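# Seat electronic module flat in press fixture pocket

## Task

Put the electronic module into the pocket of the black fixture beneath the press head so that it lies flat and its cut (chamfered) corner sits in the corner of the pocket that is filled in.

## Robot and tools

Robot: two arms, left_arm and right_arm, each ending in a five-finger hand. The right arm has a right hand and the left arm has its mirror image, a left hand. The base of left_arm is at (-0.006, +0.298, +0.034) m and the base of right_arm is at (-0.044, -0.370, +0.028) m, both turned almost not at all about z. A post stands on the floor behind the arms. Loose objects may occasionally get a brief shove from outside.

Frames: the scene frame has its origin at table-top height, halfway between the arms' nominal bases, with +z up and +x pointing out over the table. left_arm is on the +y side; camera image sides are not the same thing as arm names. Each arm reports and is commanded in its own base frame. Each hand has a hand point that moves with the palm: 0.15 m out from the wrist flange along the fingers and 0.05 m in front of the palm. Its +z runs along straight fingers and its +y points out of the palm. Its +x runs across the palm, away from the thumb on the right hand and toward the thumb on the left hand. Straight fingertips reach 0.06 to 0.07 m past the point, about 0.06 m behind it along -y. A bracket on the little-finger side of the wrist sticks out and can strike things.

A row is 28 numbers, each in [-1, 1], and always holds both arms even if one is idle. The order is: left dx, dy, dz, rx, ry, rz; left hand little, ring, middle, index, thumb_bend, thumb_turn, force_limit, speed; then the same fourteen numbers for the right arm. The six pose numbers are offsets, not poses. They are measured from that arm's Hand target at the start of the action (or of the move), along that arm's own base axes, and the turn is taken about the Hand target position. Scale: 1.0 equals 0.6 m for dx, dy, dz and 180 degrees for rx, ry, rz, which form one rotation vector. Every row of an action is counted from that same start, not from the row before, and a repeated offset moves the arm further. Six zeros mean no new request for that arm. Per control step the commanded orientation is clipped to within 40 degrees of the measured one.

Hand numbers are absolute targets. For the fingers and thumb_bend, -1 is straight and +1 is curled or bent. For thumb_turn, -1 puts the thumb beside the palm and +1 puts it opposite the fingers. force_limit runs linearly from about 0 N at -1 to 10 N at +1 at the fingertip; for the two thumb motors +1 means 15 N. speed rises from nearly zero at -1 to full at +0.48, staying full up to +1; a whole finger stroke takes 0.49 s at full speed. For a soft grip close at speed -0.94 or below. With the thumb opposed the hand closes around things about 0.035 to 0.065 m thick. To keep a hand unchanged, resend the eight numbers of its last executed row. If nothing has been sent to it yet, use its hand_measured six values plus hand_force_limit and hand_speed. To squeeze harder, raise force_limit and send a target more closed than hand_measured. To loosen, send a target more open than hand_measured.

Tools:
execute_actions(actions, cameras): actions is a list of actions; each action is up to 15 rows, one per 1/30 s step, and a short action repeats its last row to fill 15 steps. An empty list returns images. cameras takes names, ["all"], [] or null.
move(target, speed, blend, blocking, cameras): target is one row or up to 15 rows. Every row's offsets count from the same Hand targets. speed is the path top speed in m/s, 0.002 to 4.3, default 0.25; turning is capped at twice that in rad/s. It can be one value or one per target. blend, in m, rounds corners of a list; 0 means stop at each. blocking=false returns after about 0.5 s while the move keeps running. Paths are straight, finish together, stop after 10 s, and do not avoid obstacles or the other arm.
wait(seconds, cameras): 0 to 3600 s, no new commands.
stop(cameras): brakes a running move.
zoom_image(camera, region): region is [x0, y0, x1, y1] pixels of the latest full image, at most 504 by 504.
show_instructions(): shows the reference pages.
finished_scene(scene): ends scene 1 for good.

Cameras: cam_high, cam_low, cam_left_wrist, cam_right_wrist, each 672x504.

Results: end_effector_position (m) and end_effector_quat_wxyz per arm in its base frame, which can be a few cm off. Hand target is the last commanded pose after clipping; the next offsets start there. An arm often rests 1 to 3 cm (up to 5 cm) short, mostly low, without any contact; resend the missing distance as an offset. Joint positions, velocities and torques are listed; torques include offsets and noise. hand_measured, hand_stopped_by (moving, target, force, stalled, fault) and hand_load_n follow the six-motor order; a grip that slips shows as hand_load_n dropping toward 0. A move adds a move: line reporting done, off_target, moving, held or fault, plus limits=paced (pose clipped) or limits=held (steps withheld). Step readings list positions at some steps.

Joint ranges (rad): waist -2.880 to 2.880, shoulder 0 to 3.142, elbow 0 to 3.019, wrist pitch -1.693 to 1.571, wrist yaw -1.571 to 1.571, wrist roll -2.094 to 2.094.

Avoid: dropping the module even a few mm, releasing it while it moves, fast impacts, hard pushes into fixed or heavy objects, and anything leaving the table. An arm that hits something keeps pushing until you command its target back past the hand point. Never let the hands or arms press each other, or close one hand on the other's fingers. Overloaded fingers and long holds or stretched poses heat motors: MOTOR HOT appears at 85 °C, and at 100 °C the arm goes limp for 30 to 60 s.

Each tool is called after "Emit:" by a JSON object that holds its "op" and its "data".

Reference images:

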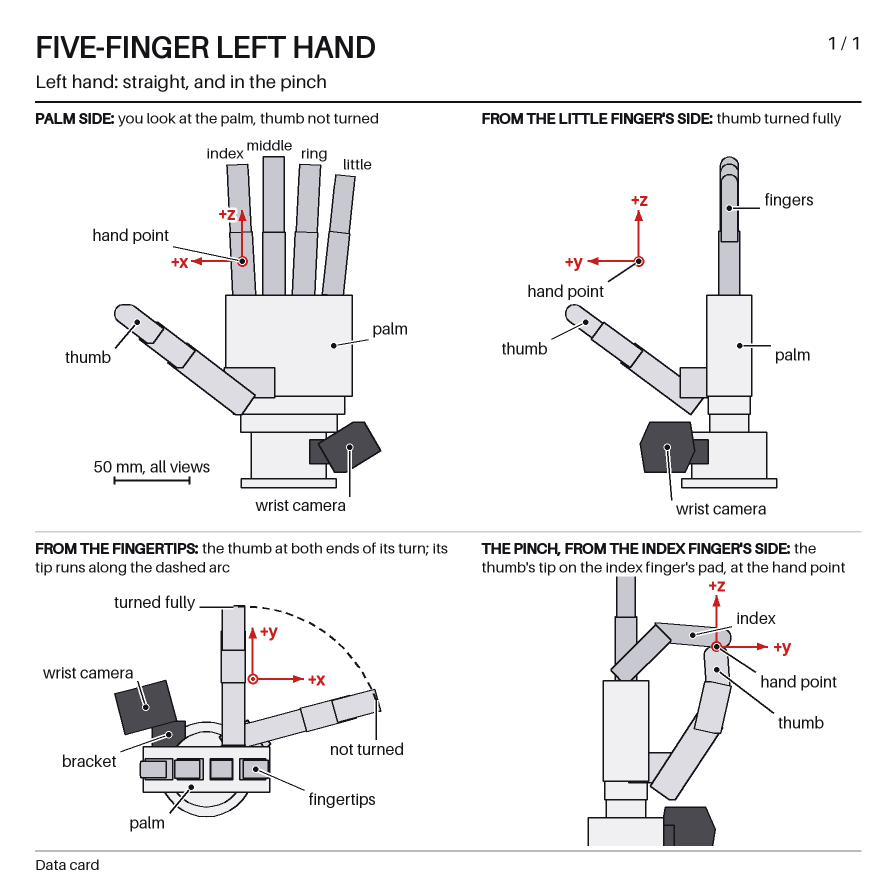

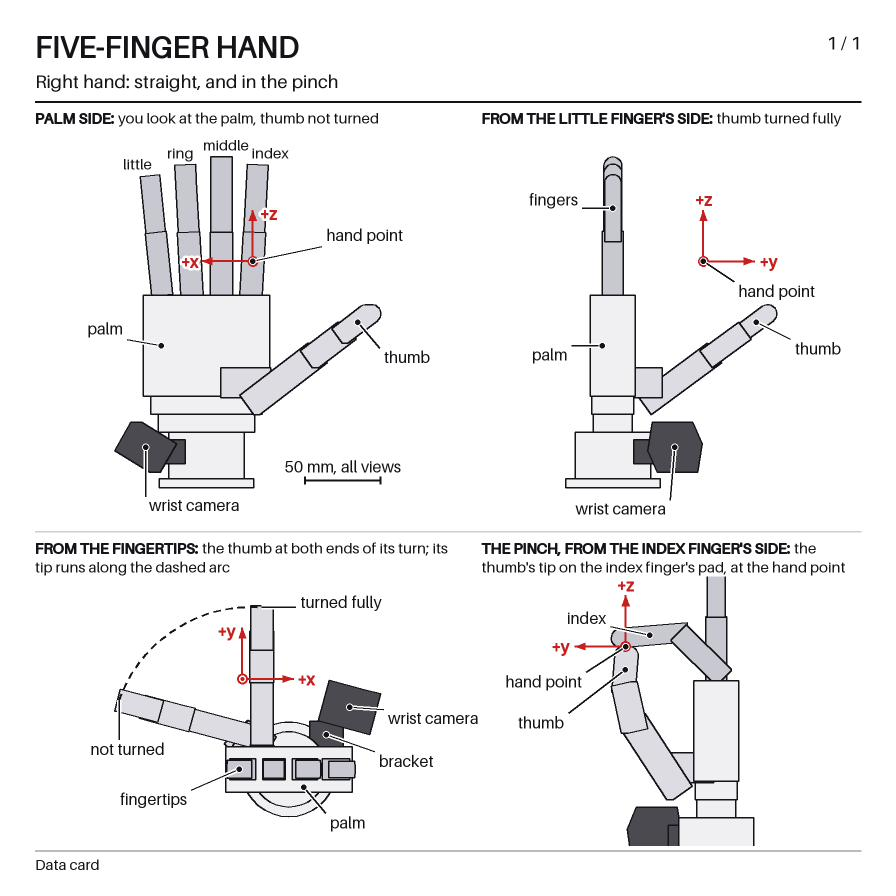

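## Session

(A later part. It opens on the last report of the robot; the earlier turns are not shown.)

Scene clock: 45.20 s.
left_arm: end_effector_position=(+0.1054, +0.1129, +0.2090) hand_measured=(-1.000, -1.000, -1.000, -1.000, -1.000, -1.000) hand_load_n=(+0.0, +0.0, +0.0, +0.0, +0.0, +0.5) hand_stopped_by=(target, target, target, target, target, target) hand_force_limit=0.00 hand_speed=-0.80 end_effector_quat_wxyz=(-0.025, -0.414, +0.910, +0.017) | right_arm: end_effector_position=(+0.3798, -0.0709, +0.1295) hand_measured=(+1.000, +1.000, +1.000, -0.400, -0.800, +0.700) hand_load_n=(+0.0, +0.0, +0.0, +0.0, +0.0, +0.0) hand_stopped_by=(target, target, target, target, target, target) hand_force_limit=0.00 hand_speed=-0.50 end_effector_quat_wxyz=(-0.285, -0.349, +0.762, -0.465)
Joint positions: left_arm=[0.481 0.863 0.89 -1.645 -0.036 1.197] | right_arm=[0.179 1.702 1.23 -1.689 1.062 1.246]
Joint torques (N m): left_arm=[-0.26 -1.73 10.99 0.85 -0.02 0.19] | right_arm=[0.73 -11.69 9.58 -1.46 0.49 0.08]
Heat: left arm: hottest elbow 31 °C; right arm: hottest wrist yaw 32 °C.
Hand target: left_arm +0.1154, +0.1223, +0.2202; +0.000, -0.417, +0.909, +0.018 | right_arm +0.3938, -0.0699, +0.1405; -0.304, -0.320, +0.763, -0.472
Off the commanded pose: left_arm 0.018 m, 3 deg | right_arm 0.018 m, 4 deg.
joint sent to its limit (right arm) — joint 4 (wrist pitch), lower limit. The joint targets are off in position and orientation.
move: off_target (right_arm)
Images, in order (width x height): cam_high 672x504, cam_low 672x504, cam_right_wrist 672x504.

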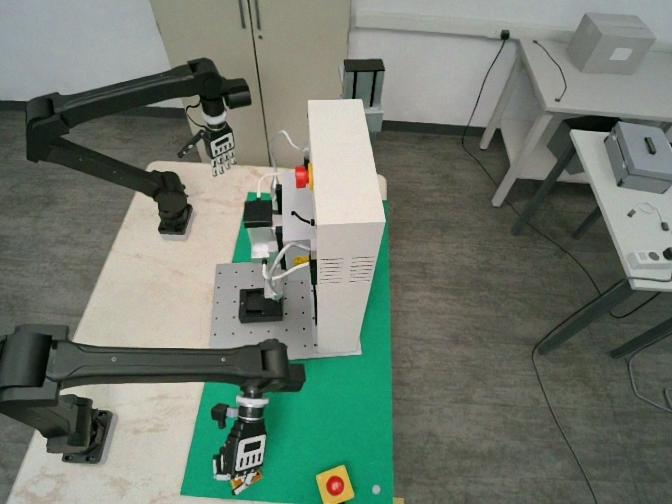

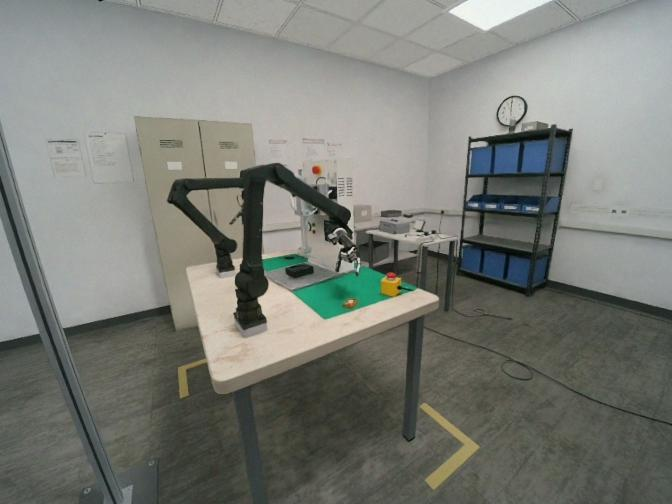

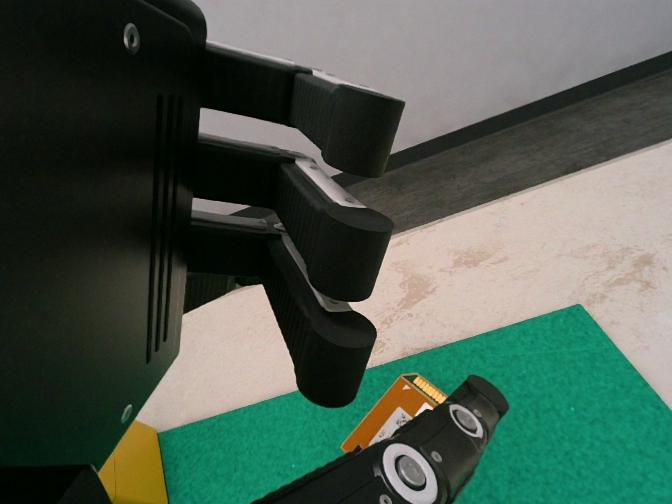

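Emit:
{"op": "move", "data": {"target": [0,0,0,0,0,0,-1,-1,-1,-1,-1,-1,0,-0.8,0.02,0.017,-0.155,0,0,0,1,1,1,-0.4,-0.8,0.7,0,-0.5], "speed": 0.15, "cameras": ["cam_right_wrist", "cam_high","cam_low"]}}

Emit:
{"op": "zoom_image", "data": {"camera": "cam_high", "region": [200, 420, 290, 504]}}

Emit:
{"op": "zoom_image", "data": {"camera": "cam_low", "region": [300, 240, 400, 320]}}

Emit:
{"op": "zoom_image", "data": {"camera": "cam_right_wrist", "region": [280, 300, 560, 504]}}

Scene clock: 48.00 s.
left_arm: end_effector_position=(+0.1054, +0.1129, +0.2090) hand_measured=(-1.000, -1.000, -1.000, -1.000, -1.000, -1.000) hand_load_n=(+0.0, +0.0, +0.0, +0.0, +0.0, +0.0) hand_stopped_by=(target, target, target, target, target, target) hand_force_limit=0.00 hand_speed=-0.80 end_effector_quat_wxyz=(-0.025, -0.414, +0.910, +0.017) | right_arm: end_effector_position=(+0.3869, -0.0686, +0.0453) hand_measured=(+1.000, +1.000, +1.000, -0.400, -0.800, +0.700) hand_load_n=(+0.0, +0.0, +0.0, +0.0, +0.0, +0.0) hand_stopped_by=(target, target, target, target, target, target) hand_force_limit=0.00 hand_speed=-0.50 end_effector_quat_wxyz=(-0.325, -0.325, +0.756, -0.465)
Joint positions: left_arm=[0.481 0.863 0.89 -1.645 -0.036 1.197] | right_arm=[0.179 1.925 1.241 -1.665 1.048 1.404]
Joint torques (N m): left_arm=[-0.26 -1.67 10.99 0.85 -0.02 0.2] | right_arm=[2.26 -13.33 7.88 -0.55 0.41 0.06]
Heat: left arm: hottest elbow 31 °C; right arm: hottest elbow 32 °C.
Hand target: left_arm +0.1154, +0.1223, +0.2202; +0.000, -0.417, +0.909, +0.018 | right_arm +0.4058, -0.0597, +0.0475; -0.304, -0.320, +0.763, -0.472
Off the commanded pose: left_arm 0.018 m, 3 deg | right_arm 0.021 m, 3 deg.
move: off_target (right_arm)
Images, in order (width x height): cam_high 672x504, cam_low 672x504, cam_right_wrist 672x504.

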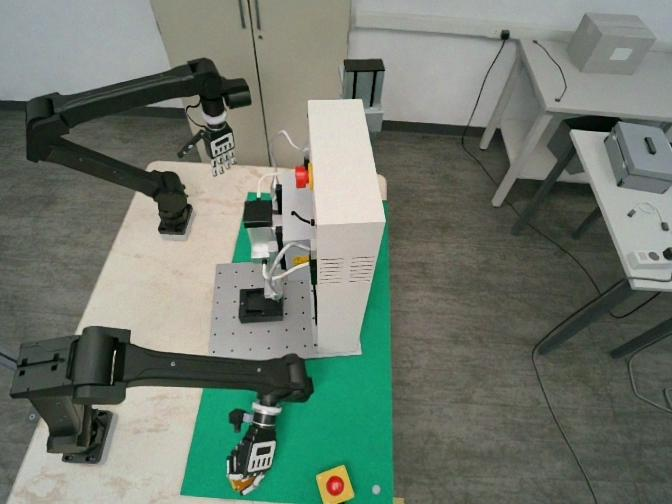

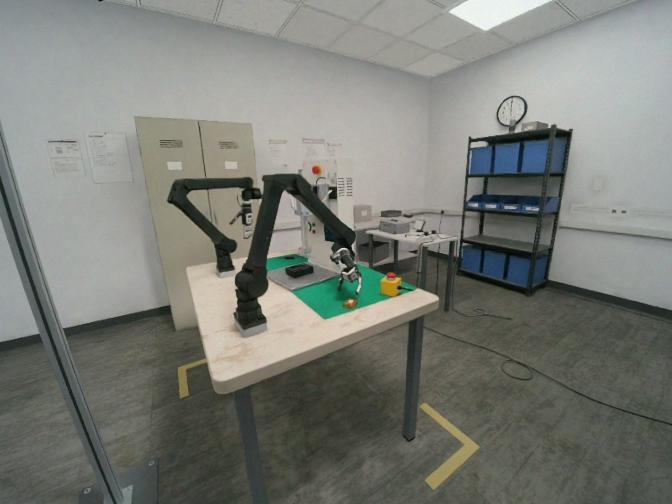

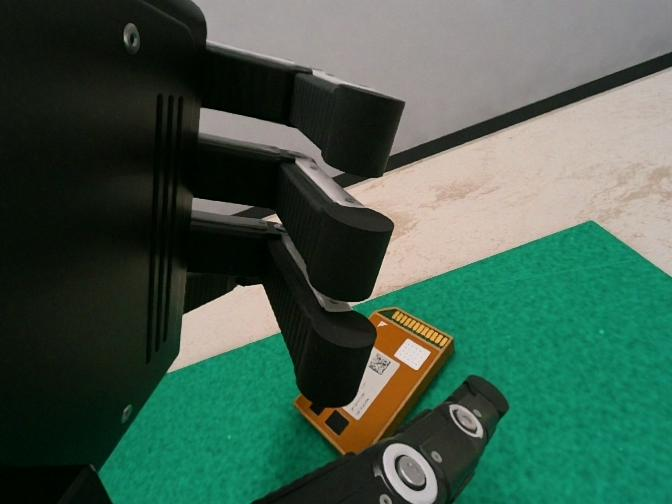

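Scaled by 5.600 from the camera's image (finer frame: 960x720).

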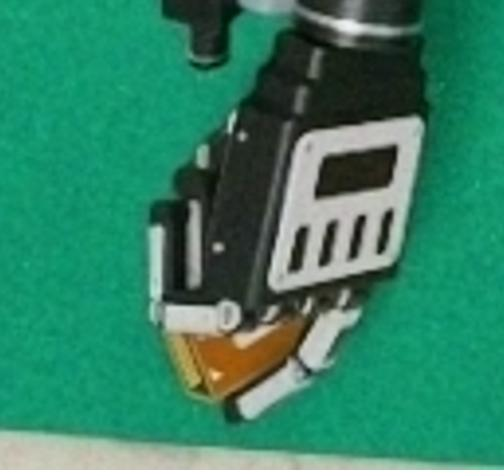

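Scaled by 5.040 from the camera's image (finer frame: 960x720).

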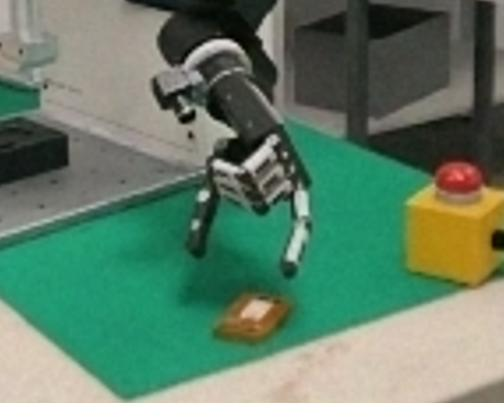

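Scaled by 1.800 from the camera's image (finer frame: 960x720).

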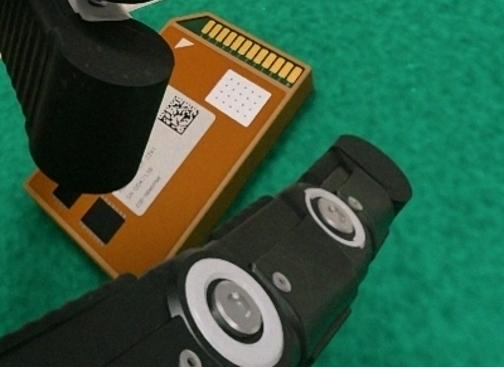

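Emit:
{"op": "move", "data": {"target": [0,0,0,0,0,0,-1,-1,-1,-1,-1,-1,0,-0.8,0.0455,0.041,-0.042,0,0,0,1,1,1,-0.4,-0.8,0.7,0,-0.5], "speed": 0.1, "cameras": ["cam_right_wrist", "cam_high","cam_low"]}}

Emit:
{"op": "zoom_image", "data": {"camera": "cam_high", "region": [200, 420, 290, 504]}}

Emit:
{"op": "zoom_image", "data": {"camera": "cam_low", "region": [300, 240, 400, 320]}}

Scene clock: 51.33 s.
left_arm: end_effector_position=(+0.1054, +0.1129, +0.2090) hand_measured=(-1.000, -1.000, -1.000, -1.000, -1.000, -1.000) hand_load_n=(+0.0, +0.0, +0.0, +0.0, +0.0, +0.0) hand_stopped_by=(target, target, target, target, target, target) hand_force_limit=0.00 hand_speed=-0.80 end_effector_quat_wxyz=(-0.025, -0.414, +0.910, +0.017) | right_arm: end_effector_position=(+0.4198, -0.0410, +0.0180) hand_measured=(+1.000, +1.000, +1.000, -0.400, -0.800, +0.700) hand_load_n=(+0.0, +0.0, +0.0, +0.0, +0.0, +0.0) hand_stopped_by=(target, target, target, target, target, target) hand_force_limit=0.00 hand_speed=-0.50 end_effector_quat_wxyz=(-0.311, -0.322, +0.762, -0.469)
Joint positions: left_arm=[0.481 0.863 0.89 -1.645 -0.036 1.197] | right_arm=[0.224 2.033 1.344 -1.671 1.022 1.454]
Joint torques (N m): left_arm=[-0.32 -1.67 10.99 0.84 -0.02 0.19] | right_arm=[2.26 -14.33 7.88 -1.8 0.38 0.07]
Heat: left arm: hottest elbow 31 °C; right arm: hottest elbow 32 °C.
Hand target: left_arm +0.1154, +0.1223, +0.2202; +0.000, -0.417, +0.909, +0.018 | right_arm +0.4331, -0.0351, +0.0223; -0.304, -0.320, +0.763, -0.472
Off the commanded pose: left_arm 0.018 m, 3 deg | right_arm 0.015 m, 1 deg.
move: off_target (right_arm)
Images, in order (width x height): cam_high 672x504, cam_low 672x504, cam_right_wrist 672x504.

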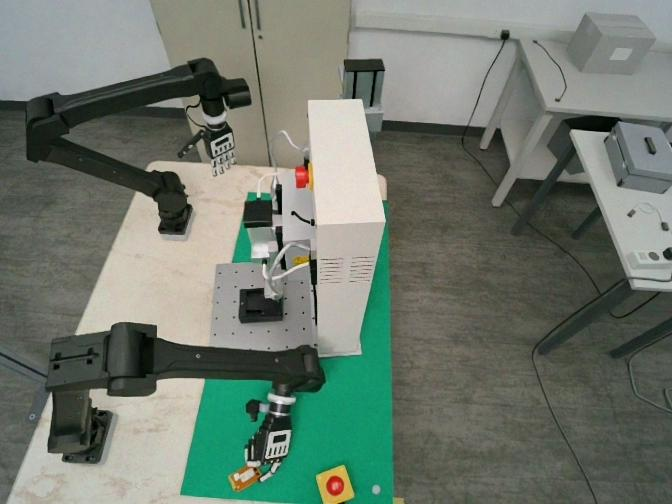

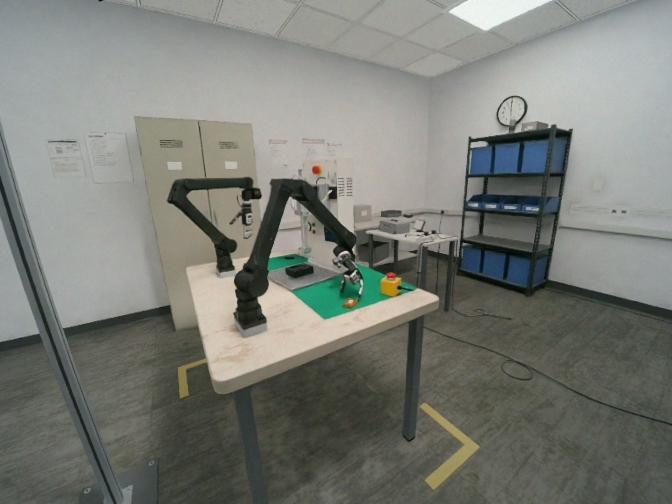

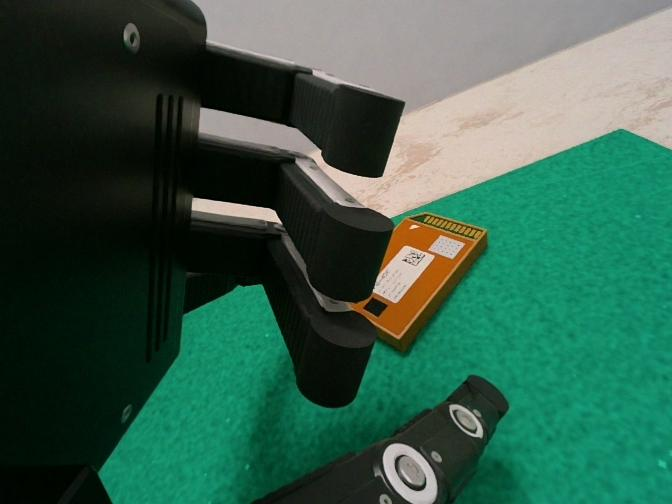

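Scaled by 5.600 from the camera's image (finer frame: 960x720).

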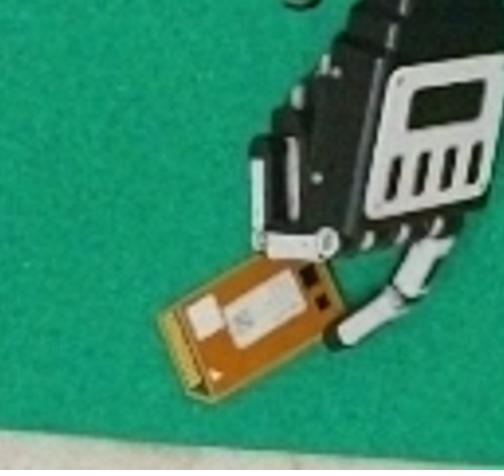

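Scaled by 5.040 from the camera's image (finer frame: 960x720).

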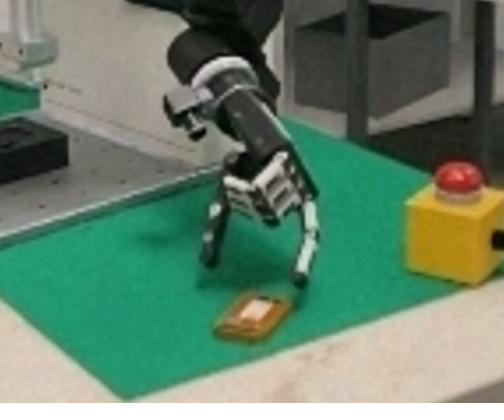

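Emit:
{"op": "move", "data": {"target": [0,0,0,0,0,0,-1,-1,-1,-1,-1,-1,0,-0.8,-0.0197,-0.0058,-0.015,-0.0142,0.0365,0.078,1,1,1,-0.4,-0.8,0.7,0,-0.5], "speed": 0.1, "cameras": ["cam_right_wrist", "cam_high","cam_low"]}}

Emit:
{"op": "zoom_image", "data": {"camera": "cam_high", "region": [200, 420, 290, 504]}}

Emit:
{"op": "zoom_image", "data": {"camera": "cam_low", "region": [320, 250, 390, 320]}}

Scene clock: 56.93 s.
left_arm: end_effector_position=(+0.1054, +0.1129, +0.2090) hand_measured=(-1.000, -1.000, -1.000, -1.000, -1.000, -1.000) hand_load_n=(+0.0, +0.0, +0.0, +0.0, +0.0, +0.0) hand_stopped_by=(target, target, target, target, target, target) hand_force_limit=0.00 hand_speed=-0.80 end_effector_quat_wxyz=(-0.025, -0.414, +0.910, +0.017) | right_arm: end_effector_position=(+0.4200, -0.0440, +0.0057) hand_measured=(+1.000, +1.000, +1.000, -0.400, -0.800, +0.700) hand_load_n=(+0.0, +0.0, +0.0, +0.0, +0.0, +0.5) hand_stopped_by=(target, target, target, target, target, target) hand_force_limit=0.00 hand_speed=-0.50 end_effector_quat_wxyz=(-0.304, -0.423, +0.694, -0.497)
Joint positions: left_arm=[0.481 0.863 0.89 -1.645 -0.036 1.197] | right_arm=[0.261 2.014 1.247 -1.458 1.154 1.171]
Joint torques (N m): left_arm=[-0.26 -1.67 10.97 0.84 -0.02 0.2] | right_arm=[2.49 -16.44 4.18 -0.23 0.96 -0.16]
Heat: left arm: hottest elbow 32 °C; right arm: hottest elbow 32 °C.
Hand target: left_arm +0.1154, +0.1223, +0.2202; +0.000, -0.417, +0.909, +0.018 | right_arm +0.4213, -0.0385, +0.0133; -0.294, -0.430, +0.689, -0.504
Off the commanded pose: left_arm 0.018 m, 3 deg | right_arm 0.009 m, 2 deg.
move: done
Images, in order (width x height): cam_high 672x504, cam_low 672x504, cam_right_wrist 672x504.

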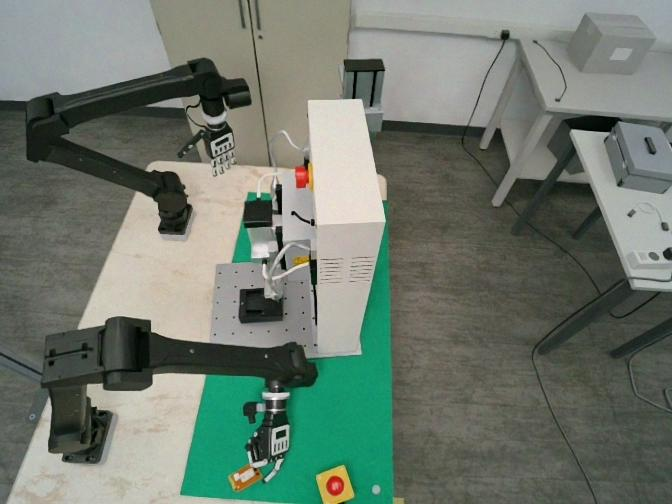

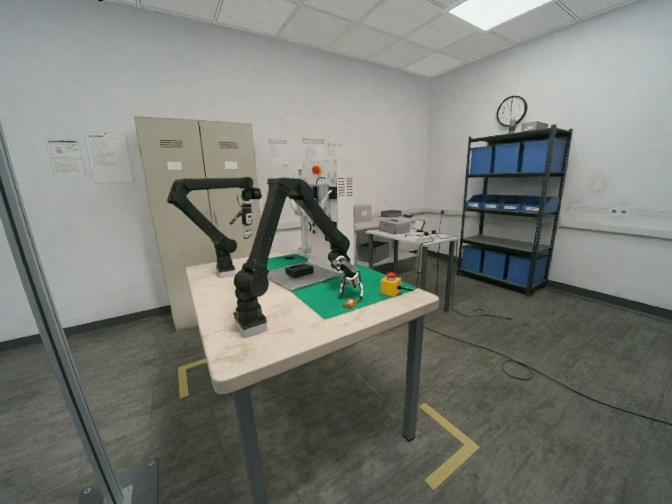

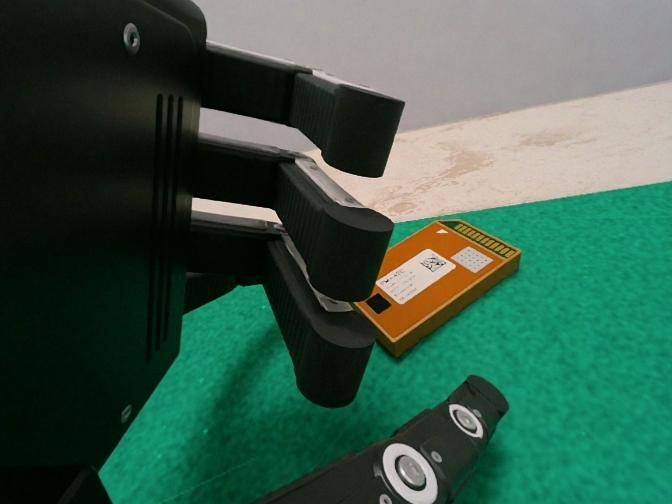

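Scaled by 5.600 from the camera's image (finer frame: 960x720).

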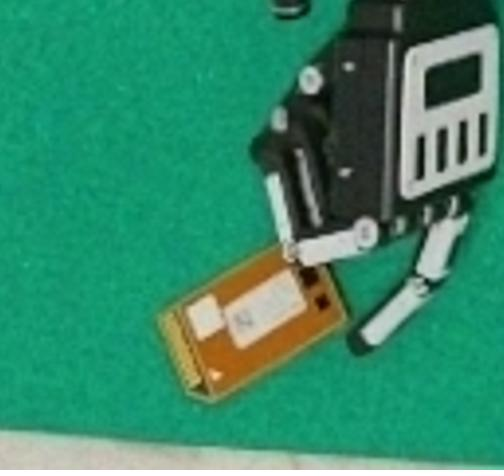

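Scaled by 7.200 from the camera's image (finer frame: 960x720).

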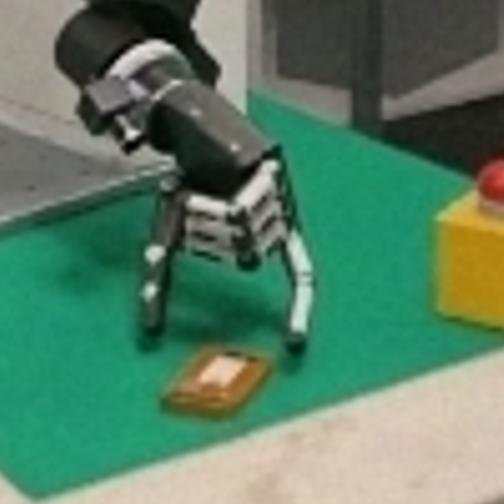

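Emit:
{"op": "zoom_image", "data": {"camera": "cam_low", "region": [332, 282, 372, 312]}}

Emit:
{"op": "zoom_image", "data": {"camera": "cam_high", "region": [224, 450, 274, 495]}}

Emit:
{"op": "zoom_image", "data": {"camera": "cam_right_wrist", "region": [260, 200, 560, 500]}}

Scaled by 12.600 from the camera's image (finer frame: 960x720).

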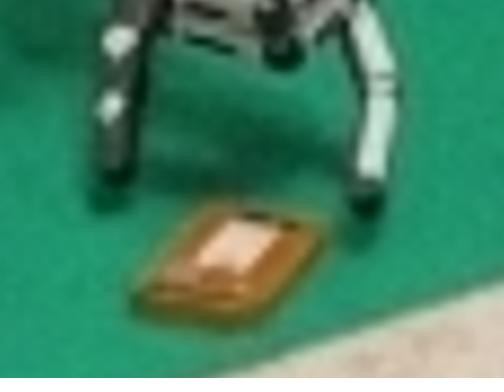

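Scaled by 10.080 from the camera's image (finer frame: 960x720).

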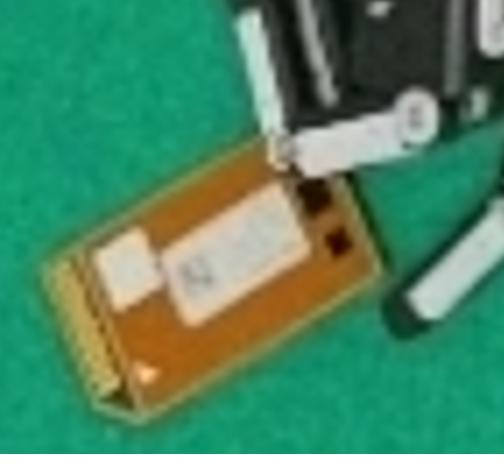

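Scaled by 1.680 from the camera's image (finer frame: 960x720).

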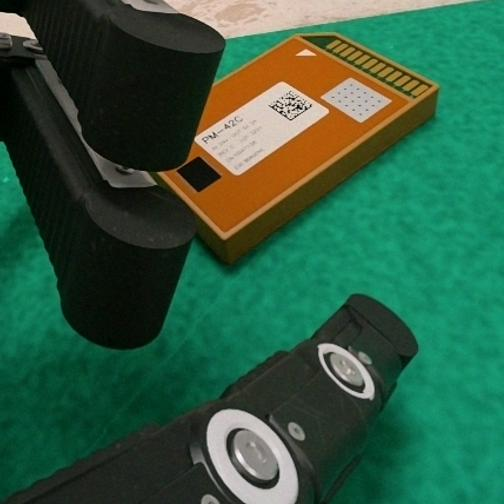

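Emit:
{"op": "move", "data": {"target": [0,0,0,0,0,0,-1,-1,-1,-1,-1,-1,0,-0.8,-0.0215,-0.022,-0.002,0,0,0,1,1,1,-0.4,-0.8,0.7,0,-0.5], "speed": 0.06, "cameras": ["cam_right_wrist", "cam_high","cam_low"]}}

Emit:
{"op": "zoom_image", "data": {"camera": "cam_low", "region": [332, 282, 372, 312]}}

Emit:
{"op": "zoom_image", "data": {"camera": "cam_high", "region": [224, 450, 274, 495]}}

Scene clock: 59.23 s.
left_arm: end_effector_position=(+0.1054, +0.1129, +0.2090) hand_measured=(-1.000, -1.000, -1.000, -1.000, -1.000, -1.000) hand_load_n=(+0.0, +0.0, +0.0, +0.0, +0.0, +0.0) hand_stopped_by=(target, target, target, target, target, target) hand_force_limit=0.00 hand_speed=-0.80 end_effector_quat_wxyz=(-0.025, -0.414, +0.910, +0.017) | right_arm: end_effector_position=(+0.4076, -0.0490, +0.0049) hand_measured=(+1.000, +1.000, +1.000, -0.400, -0.800, +0.700) hand_load_n=(+0.0, +0.0, +0.0, +0.0, +0.0, +0.5) hand_stopped_by=(target, target, target, target, target, target) hand_force_limit=0.00 hand_speed=-0.50 end_effector_quat_wxyz=(-0.299, -0.430, +0.690, -0.500)
Joint positions: left_arm=[0.481 0.863 0.89 -1.645 -0.036 1.197] | right_arm=[0.261 1.977 1.184 -1.393 1.167 1.129]
Joint torques (N m): left_arm=[-0.32 -1.67 10.99 0.84 -0.01 0.2] | right_arm=[1.03 -15.79 4.07 -0.23 1 -0.15]
Heat: left arm: hottest elbow 32 °C; right arm: hottest wrist yaw 32 °C.
Hand target: left_arm +0.1154, +0.1223, +0.2202; +0.000, -0.417, +0.909, +0.018 | right_arm +0.4084, -0.0517, +0.0121; -0.294, -0.430, +0.689, -0.504
Off the commanded pose: left_arm 0.018 m, 3 deg | right_arm 0.008 m, 1 deg.
move: done
Images, in order (width x height): cam_high 672x504, cam_low 672x504, cam_right_wrist 672x504.

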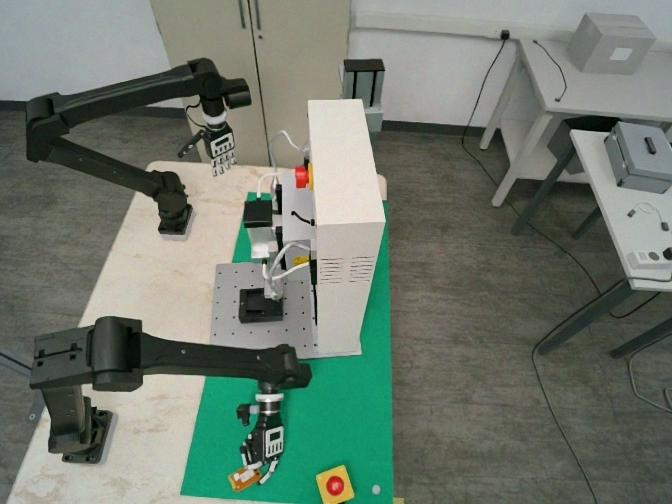

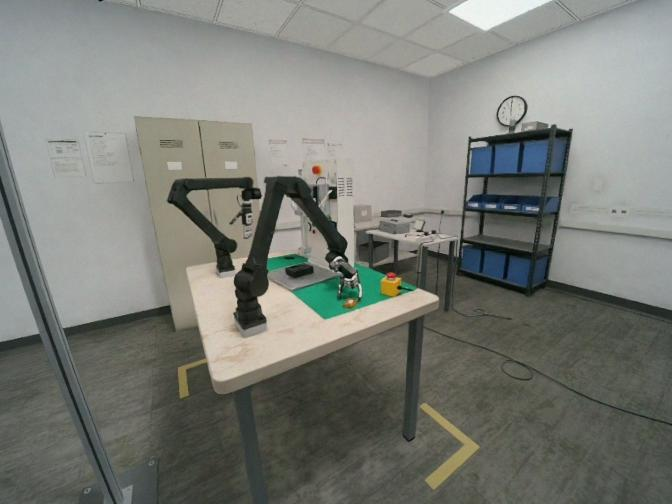

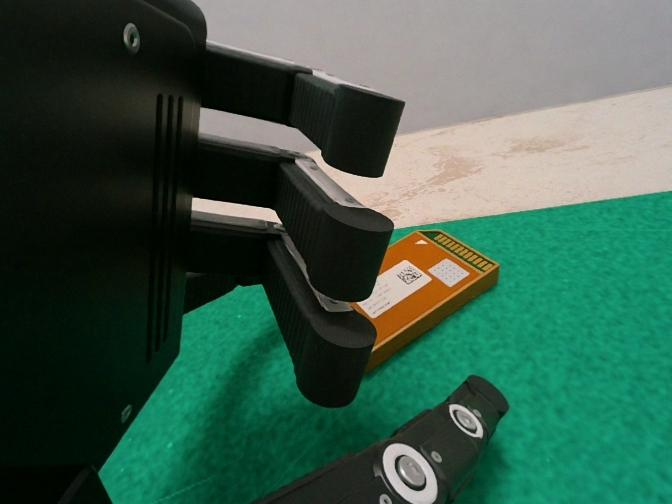

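Scaled by 12.600 from the camera's image (finer frame: 960x720).

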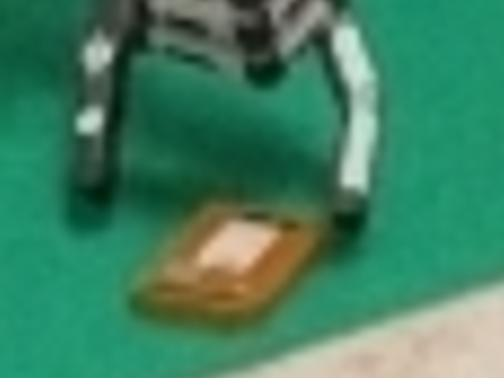

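Scaled by 10.080 from the camera's image (finer frame: 960x720).

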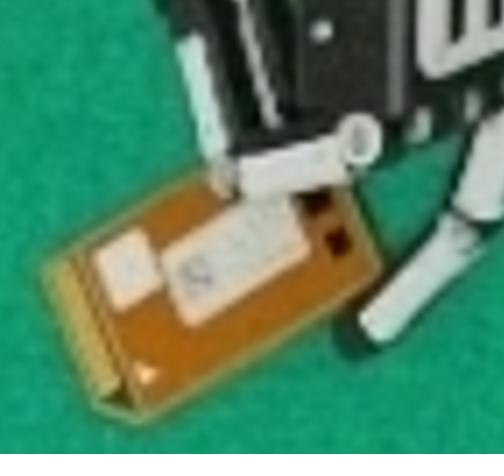

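Emit:
{"op": "move", "data": {"target": [0,0,0,0,0,0,-1,-1,-1,-1,-1,-1,0,-0.8,-0.001,-0.014,-0.004,0,0,0,1,1,1,-0.4,-0.8,0.7,0,-0.5], "speed": 0.06, "cameras": ["cam_right_wrist", "cam_high","cam_low"]}}

Emit:
{"op": "zoom_image", "data": {"camera": "cam_low", "region": [332, 282, 372, 312]}}

Emit:
{"op": "zoom_image", "data": {"camera": "cam_high", "region": [224, 450, 274, 495]}}

Scene clock: 60.63 s.
left_arm: end_effector_position=(+0.1054, +0.1129, +0.2090) hand_measured=(-1.000, -1.000, -1.000, -1.000, -1.000, -1.000) hand_load_n=(+0.0, +0.0, +0.0, +0.0, +0.0, +0.0) hand_stopped_by=(target, target, target, target, target, target) hand_force_limit=0.00 hand_speed=-0.80 end_effector_quat_wxyz=(-0.025, -0.414, +0.910, +0.017) | right_arm: end_effector_position=(+0.4080, -0.0520, +0.0022) hand_measured=(+1.000, +1.000, +1.000, -0.400, -0.800, +0.700) hand_load_n=(+0.0, +0.0, +0.0, +0.0, +0.0, +0.0) hand_stopped_by=(target, target, target, target, target, target) hand_force_limit=0.00 hand_speed=-0.50 end_effector_quat_wxyz=(-0.296, -0.435, +0.687, -0.502)
Joint positions: left_arm=[0.481 0.863 0.89 -1.645 -0.036 1.197] | right_arm=[0.256 1.971 1.169 -1.349 1.176 1.091]
Joint torques (N m): left_arm=[-0.26 -1.67 10.99 0.85 -0.02 0.19] | right_arm=[0.79 -15.79 4.04 -0.14 1.03 -0.16]
Heat: left arm: hottest elbow 32 °C; right arm: hottest wrist yaw 32 °C.
Hand target: left_arm +0.1154, +0.1223, +0.2202; +0.000, -0.417, +0.909, +0.018 | right_arm +0.4078, -0.0601, +0.0097; -0.294, -0.430, +0.689, -0.504
Off the commanded pose: left_arm 0.018 m, 3 deg | right_arm 0.011 m, 1 deg.
move: off_target (right_arm)
Images, in order (width x height): cam_high 672x504, cam_low 672x504, cam_right_wrist 672x504.

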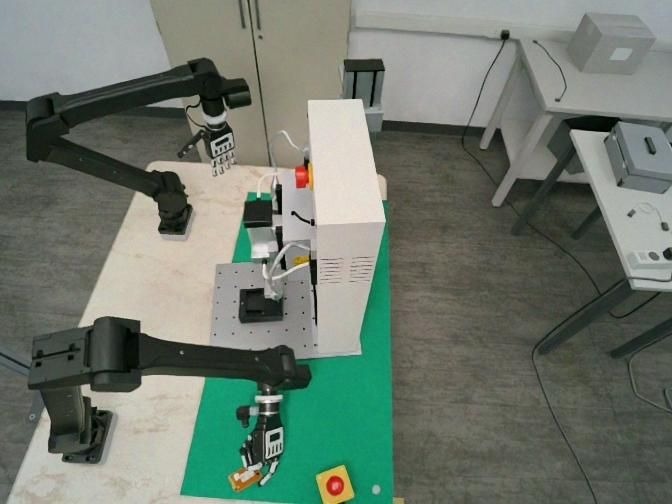

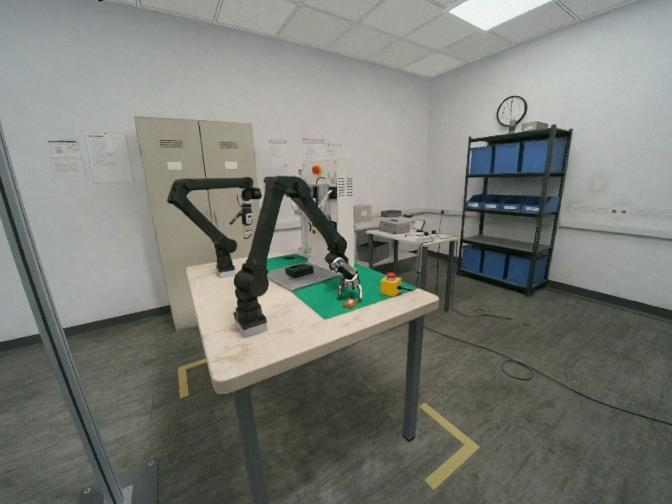

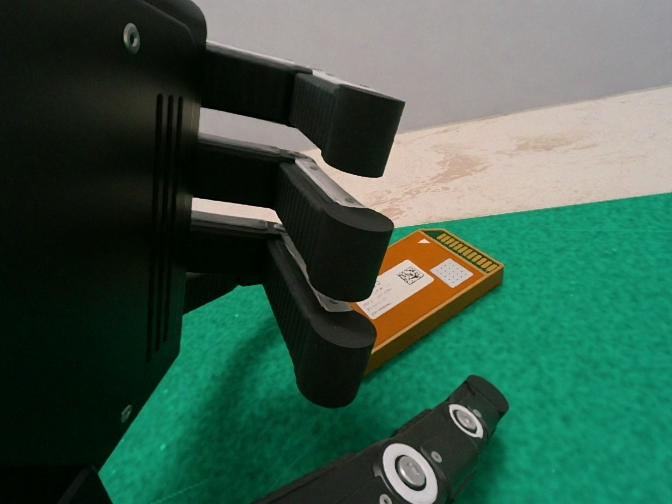

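Scaled by 12.600 from the camera's image (finer frame: 960x720).

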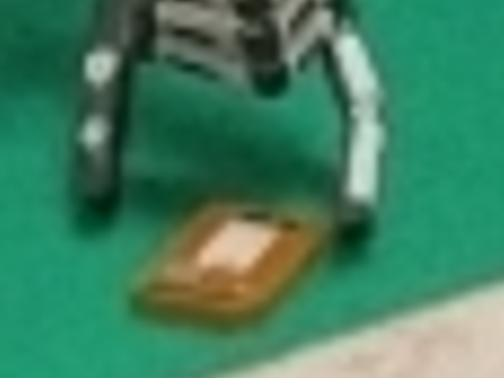

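Scaled by 10.080 from the camera's image (finer frame: 960x720).

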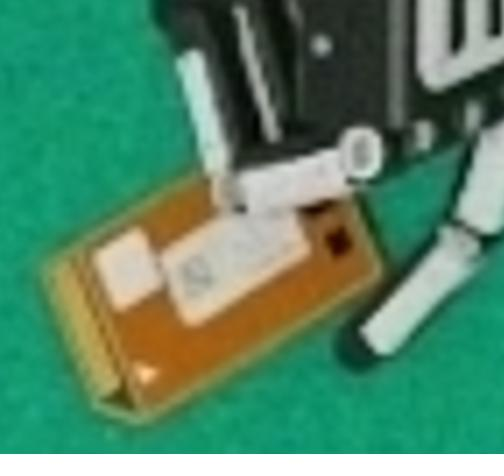

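Emit:
{"op": "move", "data": {"target": [0,0,0,0,0,0,-1,-1,-1,-1,-1,-1,0,-0.8,0.006,-0.012,-0.005,0,0,0,1,1,1,-0.4,-0.8,0.7,0,-0.5], "speed": 0.06, "cameras": ["cam_right_wrist", "cam_high","cam_low"]}}

Emit:
{"op": "zoom_image", "data": {"camera": "cam_low", "region": [332, 282, 372, 312]}}

Emit:
{"op": "zoom_image", "data": {"camera": "cam_high", "region": [224, 450, 274, 495]}}

Scene clock: 62.20 s.
left_arm: end_effector_position=(+0.1054, +0.1129, +0.2090) hand_measured=(-1.000, -1.000, -1.000, -1.000, -1.000, -1.000) hand_load_n=(+0.0, +0.0, +0.0, +0.0, +0.0, +0.0) hand_stopped_by=(target, target, target, target, target, target) hand_force_limit=0.00 hand_speed=-0.80 end_effector_quat_wxyz=(-0.025, -0.414, +0.910, +0.017) | right_arm: end_effector_position=(+0.4124, -0.0632, +0.0002) hand_measured=(+1.000, +1.000, +1.000, -0.400, -0.800, +0.700) hand_load_n=(+0.0, +0.0, +0.0, +0.0, +0.0, +0.0) hand_stopped_by=(target, target, target, target, target, target) hand_force_limit=0.00 hand_speed=-0.50 end_effector_quat_wxyz=(-0.296, -0.430, +0.690, -0.501)
Joint positions: left_arm=[0.481 0.863 0.89 -1.645 -0.036 1.197] | right_arm=[0.229 1.971 1.169 -1.307 1.185 1.051]
Joint torques (N m): left_arm=[-0.26 -1.73 10.99 0.84 -0.02 0.2] | right_arm=[0.91 -15.74 3.95 -0.08 1.06 -0.15]
Heat: left arm: hottest elbow 32 °C; right arm: hottest wrist yaw 32 °C.
Hand target: left_arm +0.1154, +0.1223, +0.2202; +0.000, -0.417, +0.909, +0.018 | right_arm +0.4114, -0.0673, +0.0067; -0.294, -0.430, +0.689, -0.504
Off the commanded pose: left_arm 0.018 m, 3 deg | right_arm 0.008 m, 0 deg.
move: done
Images, in order (width x height): cam_high 672x504, cam_low 672x504, cam_right_wrist 672x504.

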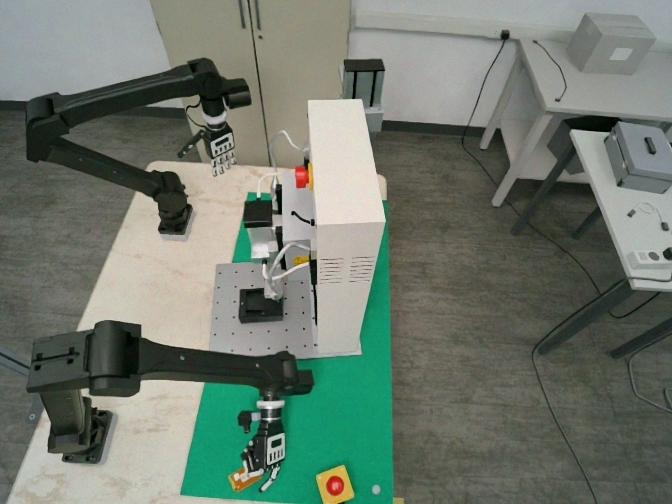

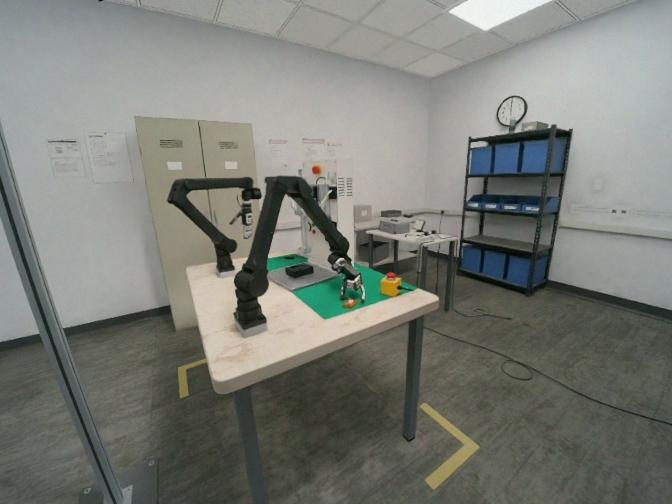

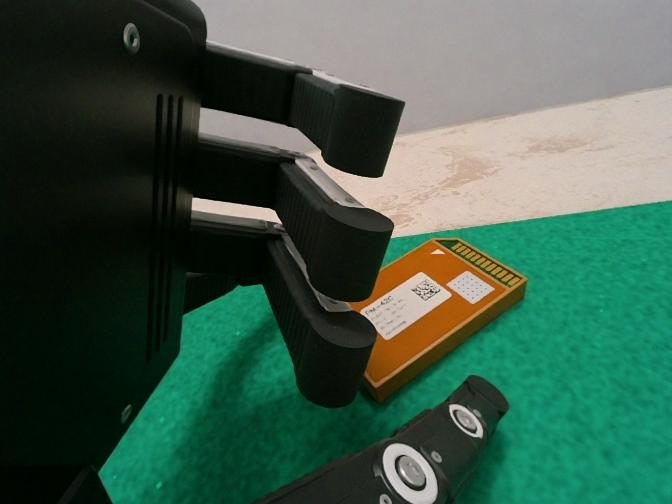

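Scaled by 12.600 from the camera's image (finer frame: 960x720).

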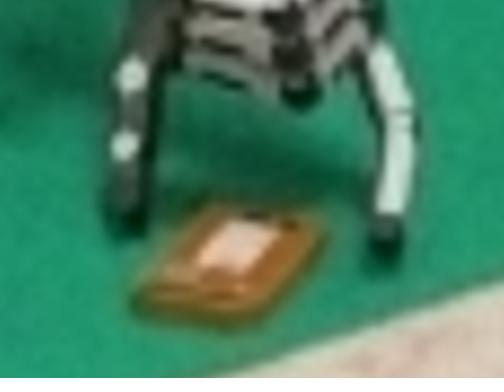

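Scaled by 10.080 from the camera's image (finer frame: 960x720).

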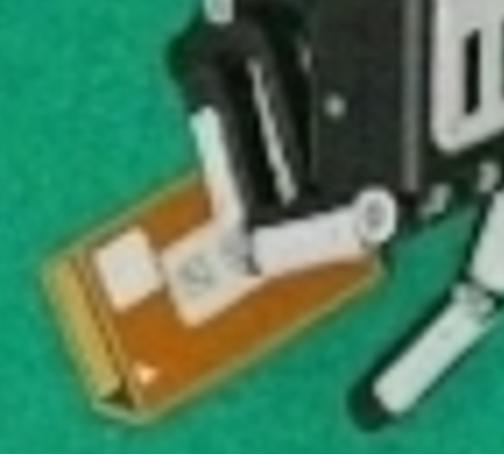

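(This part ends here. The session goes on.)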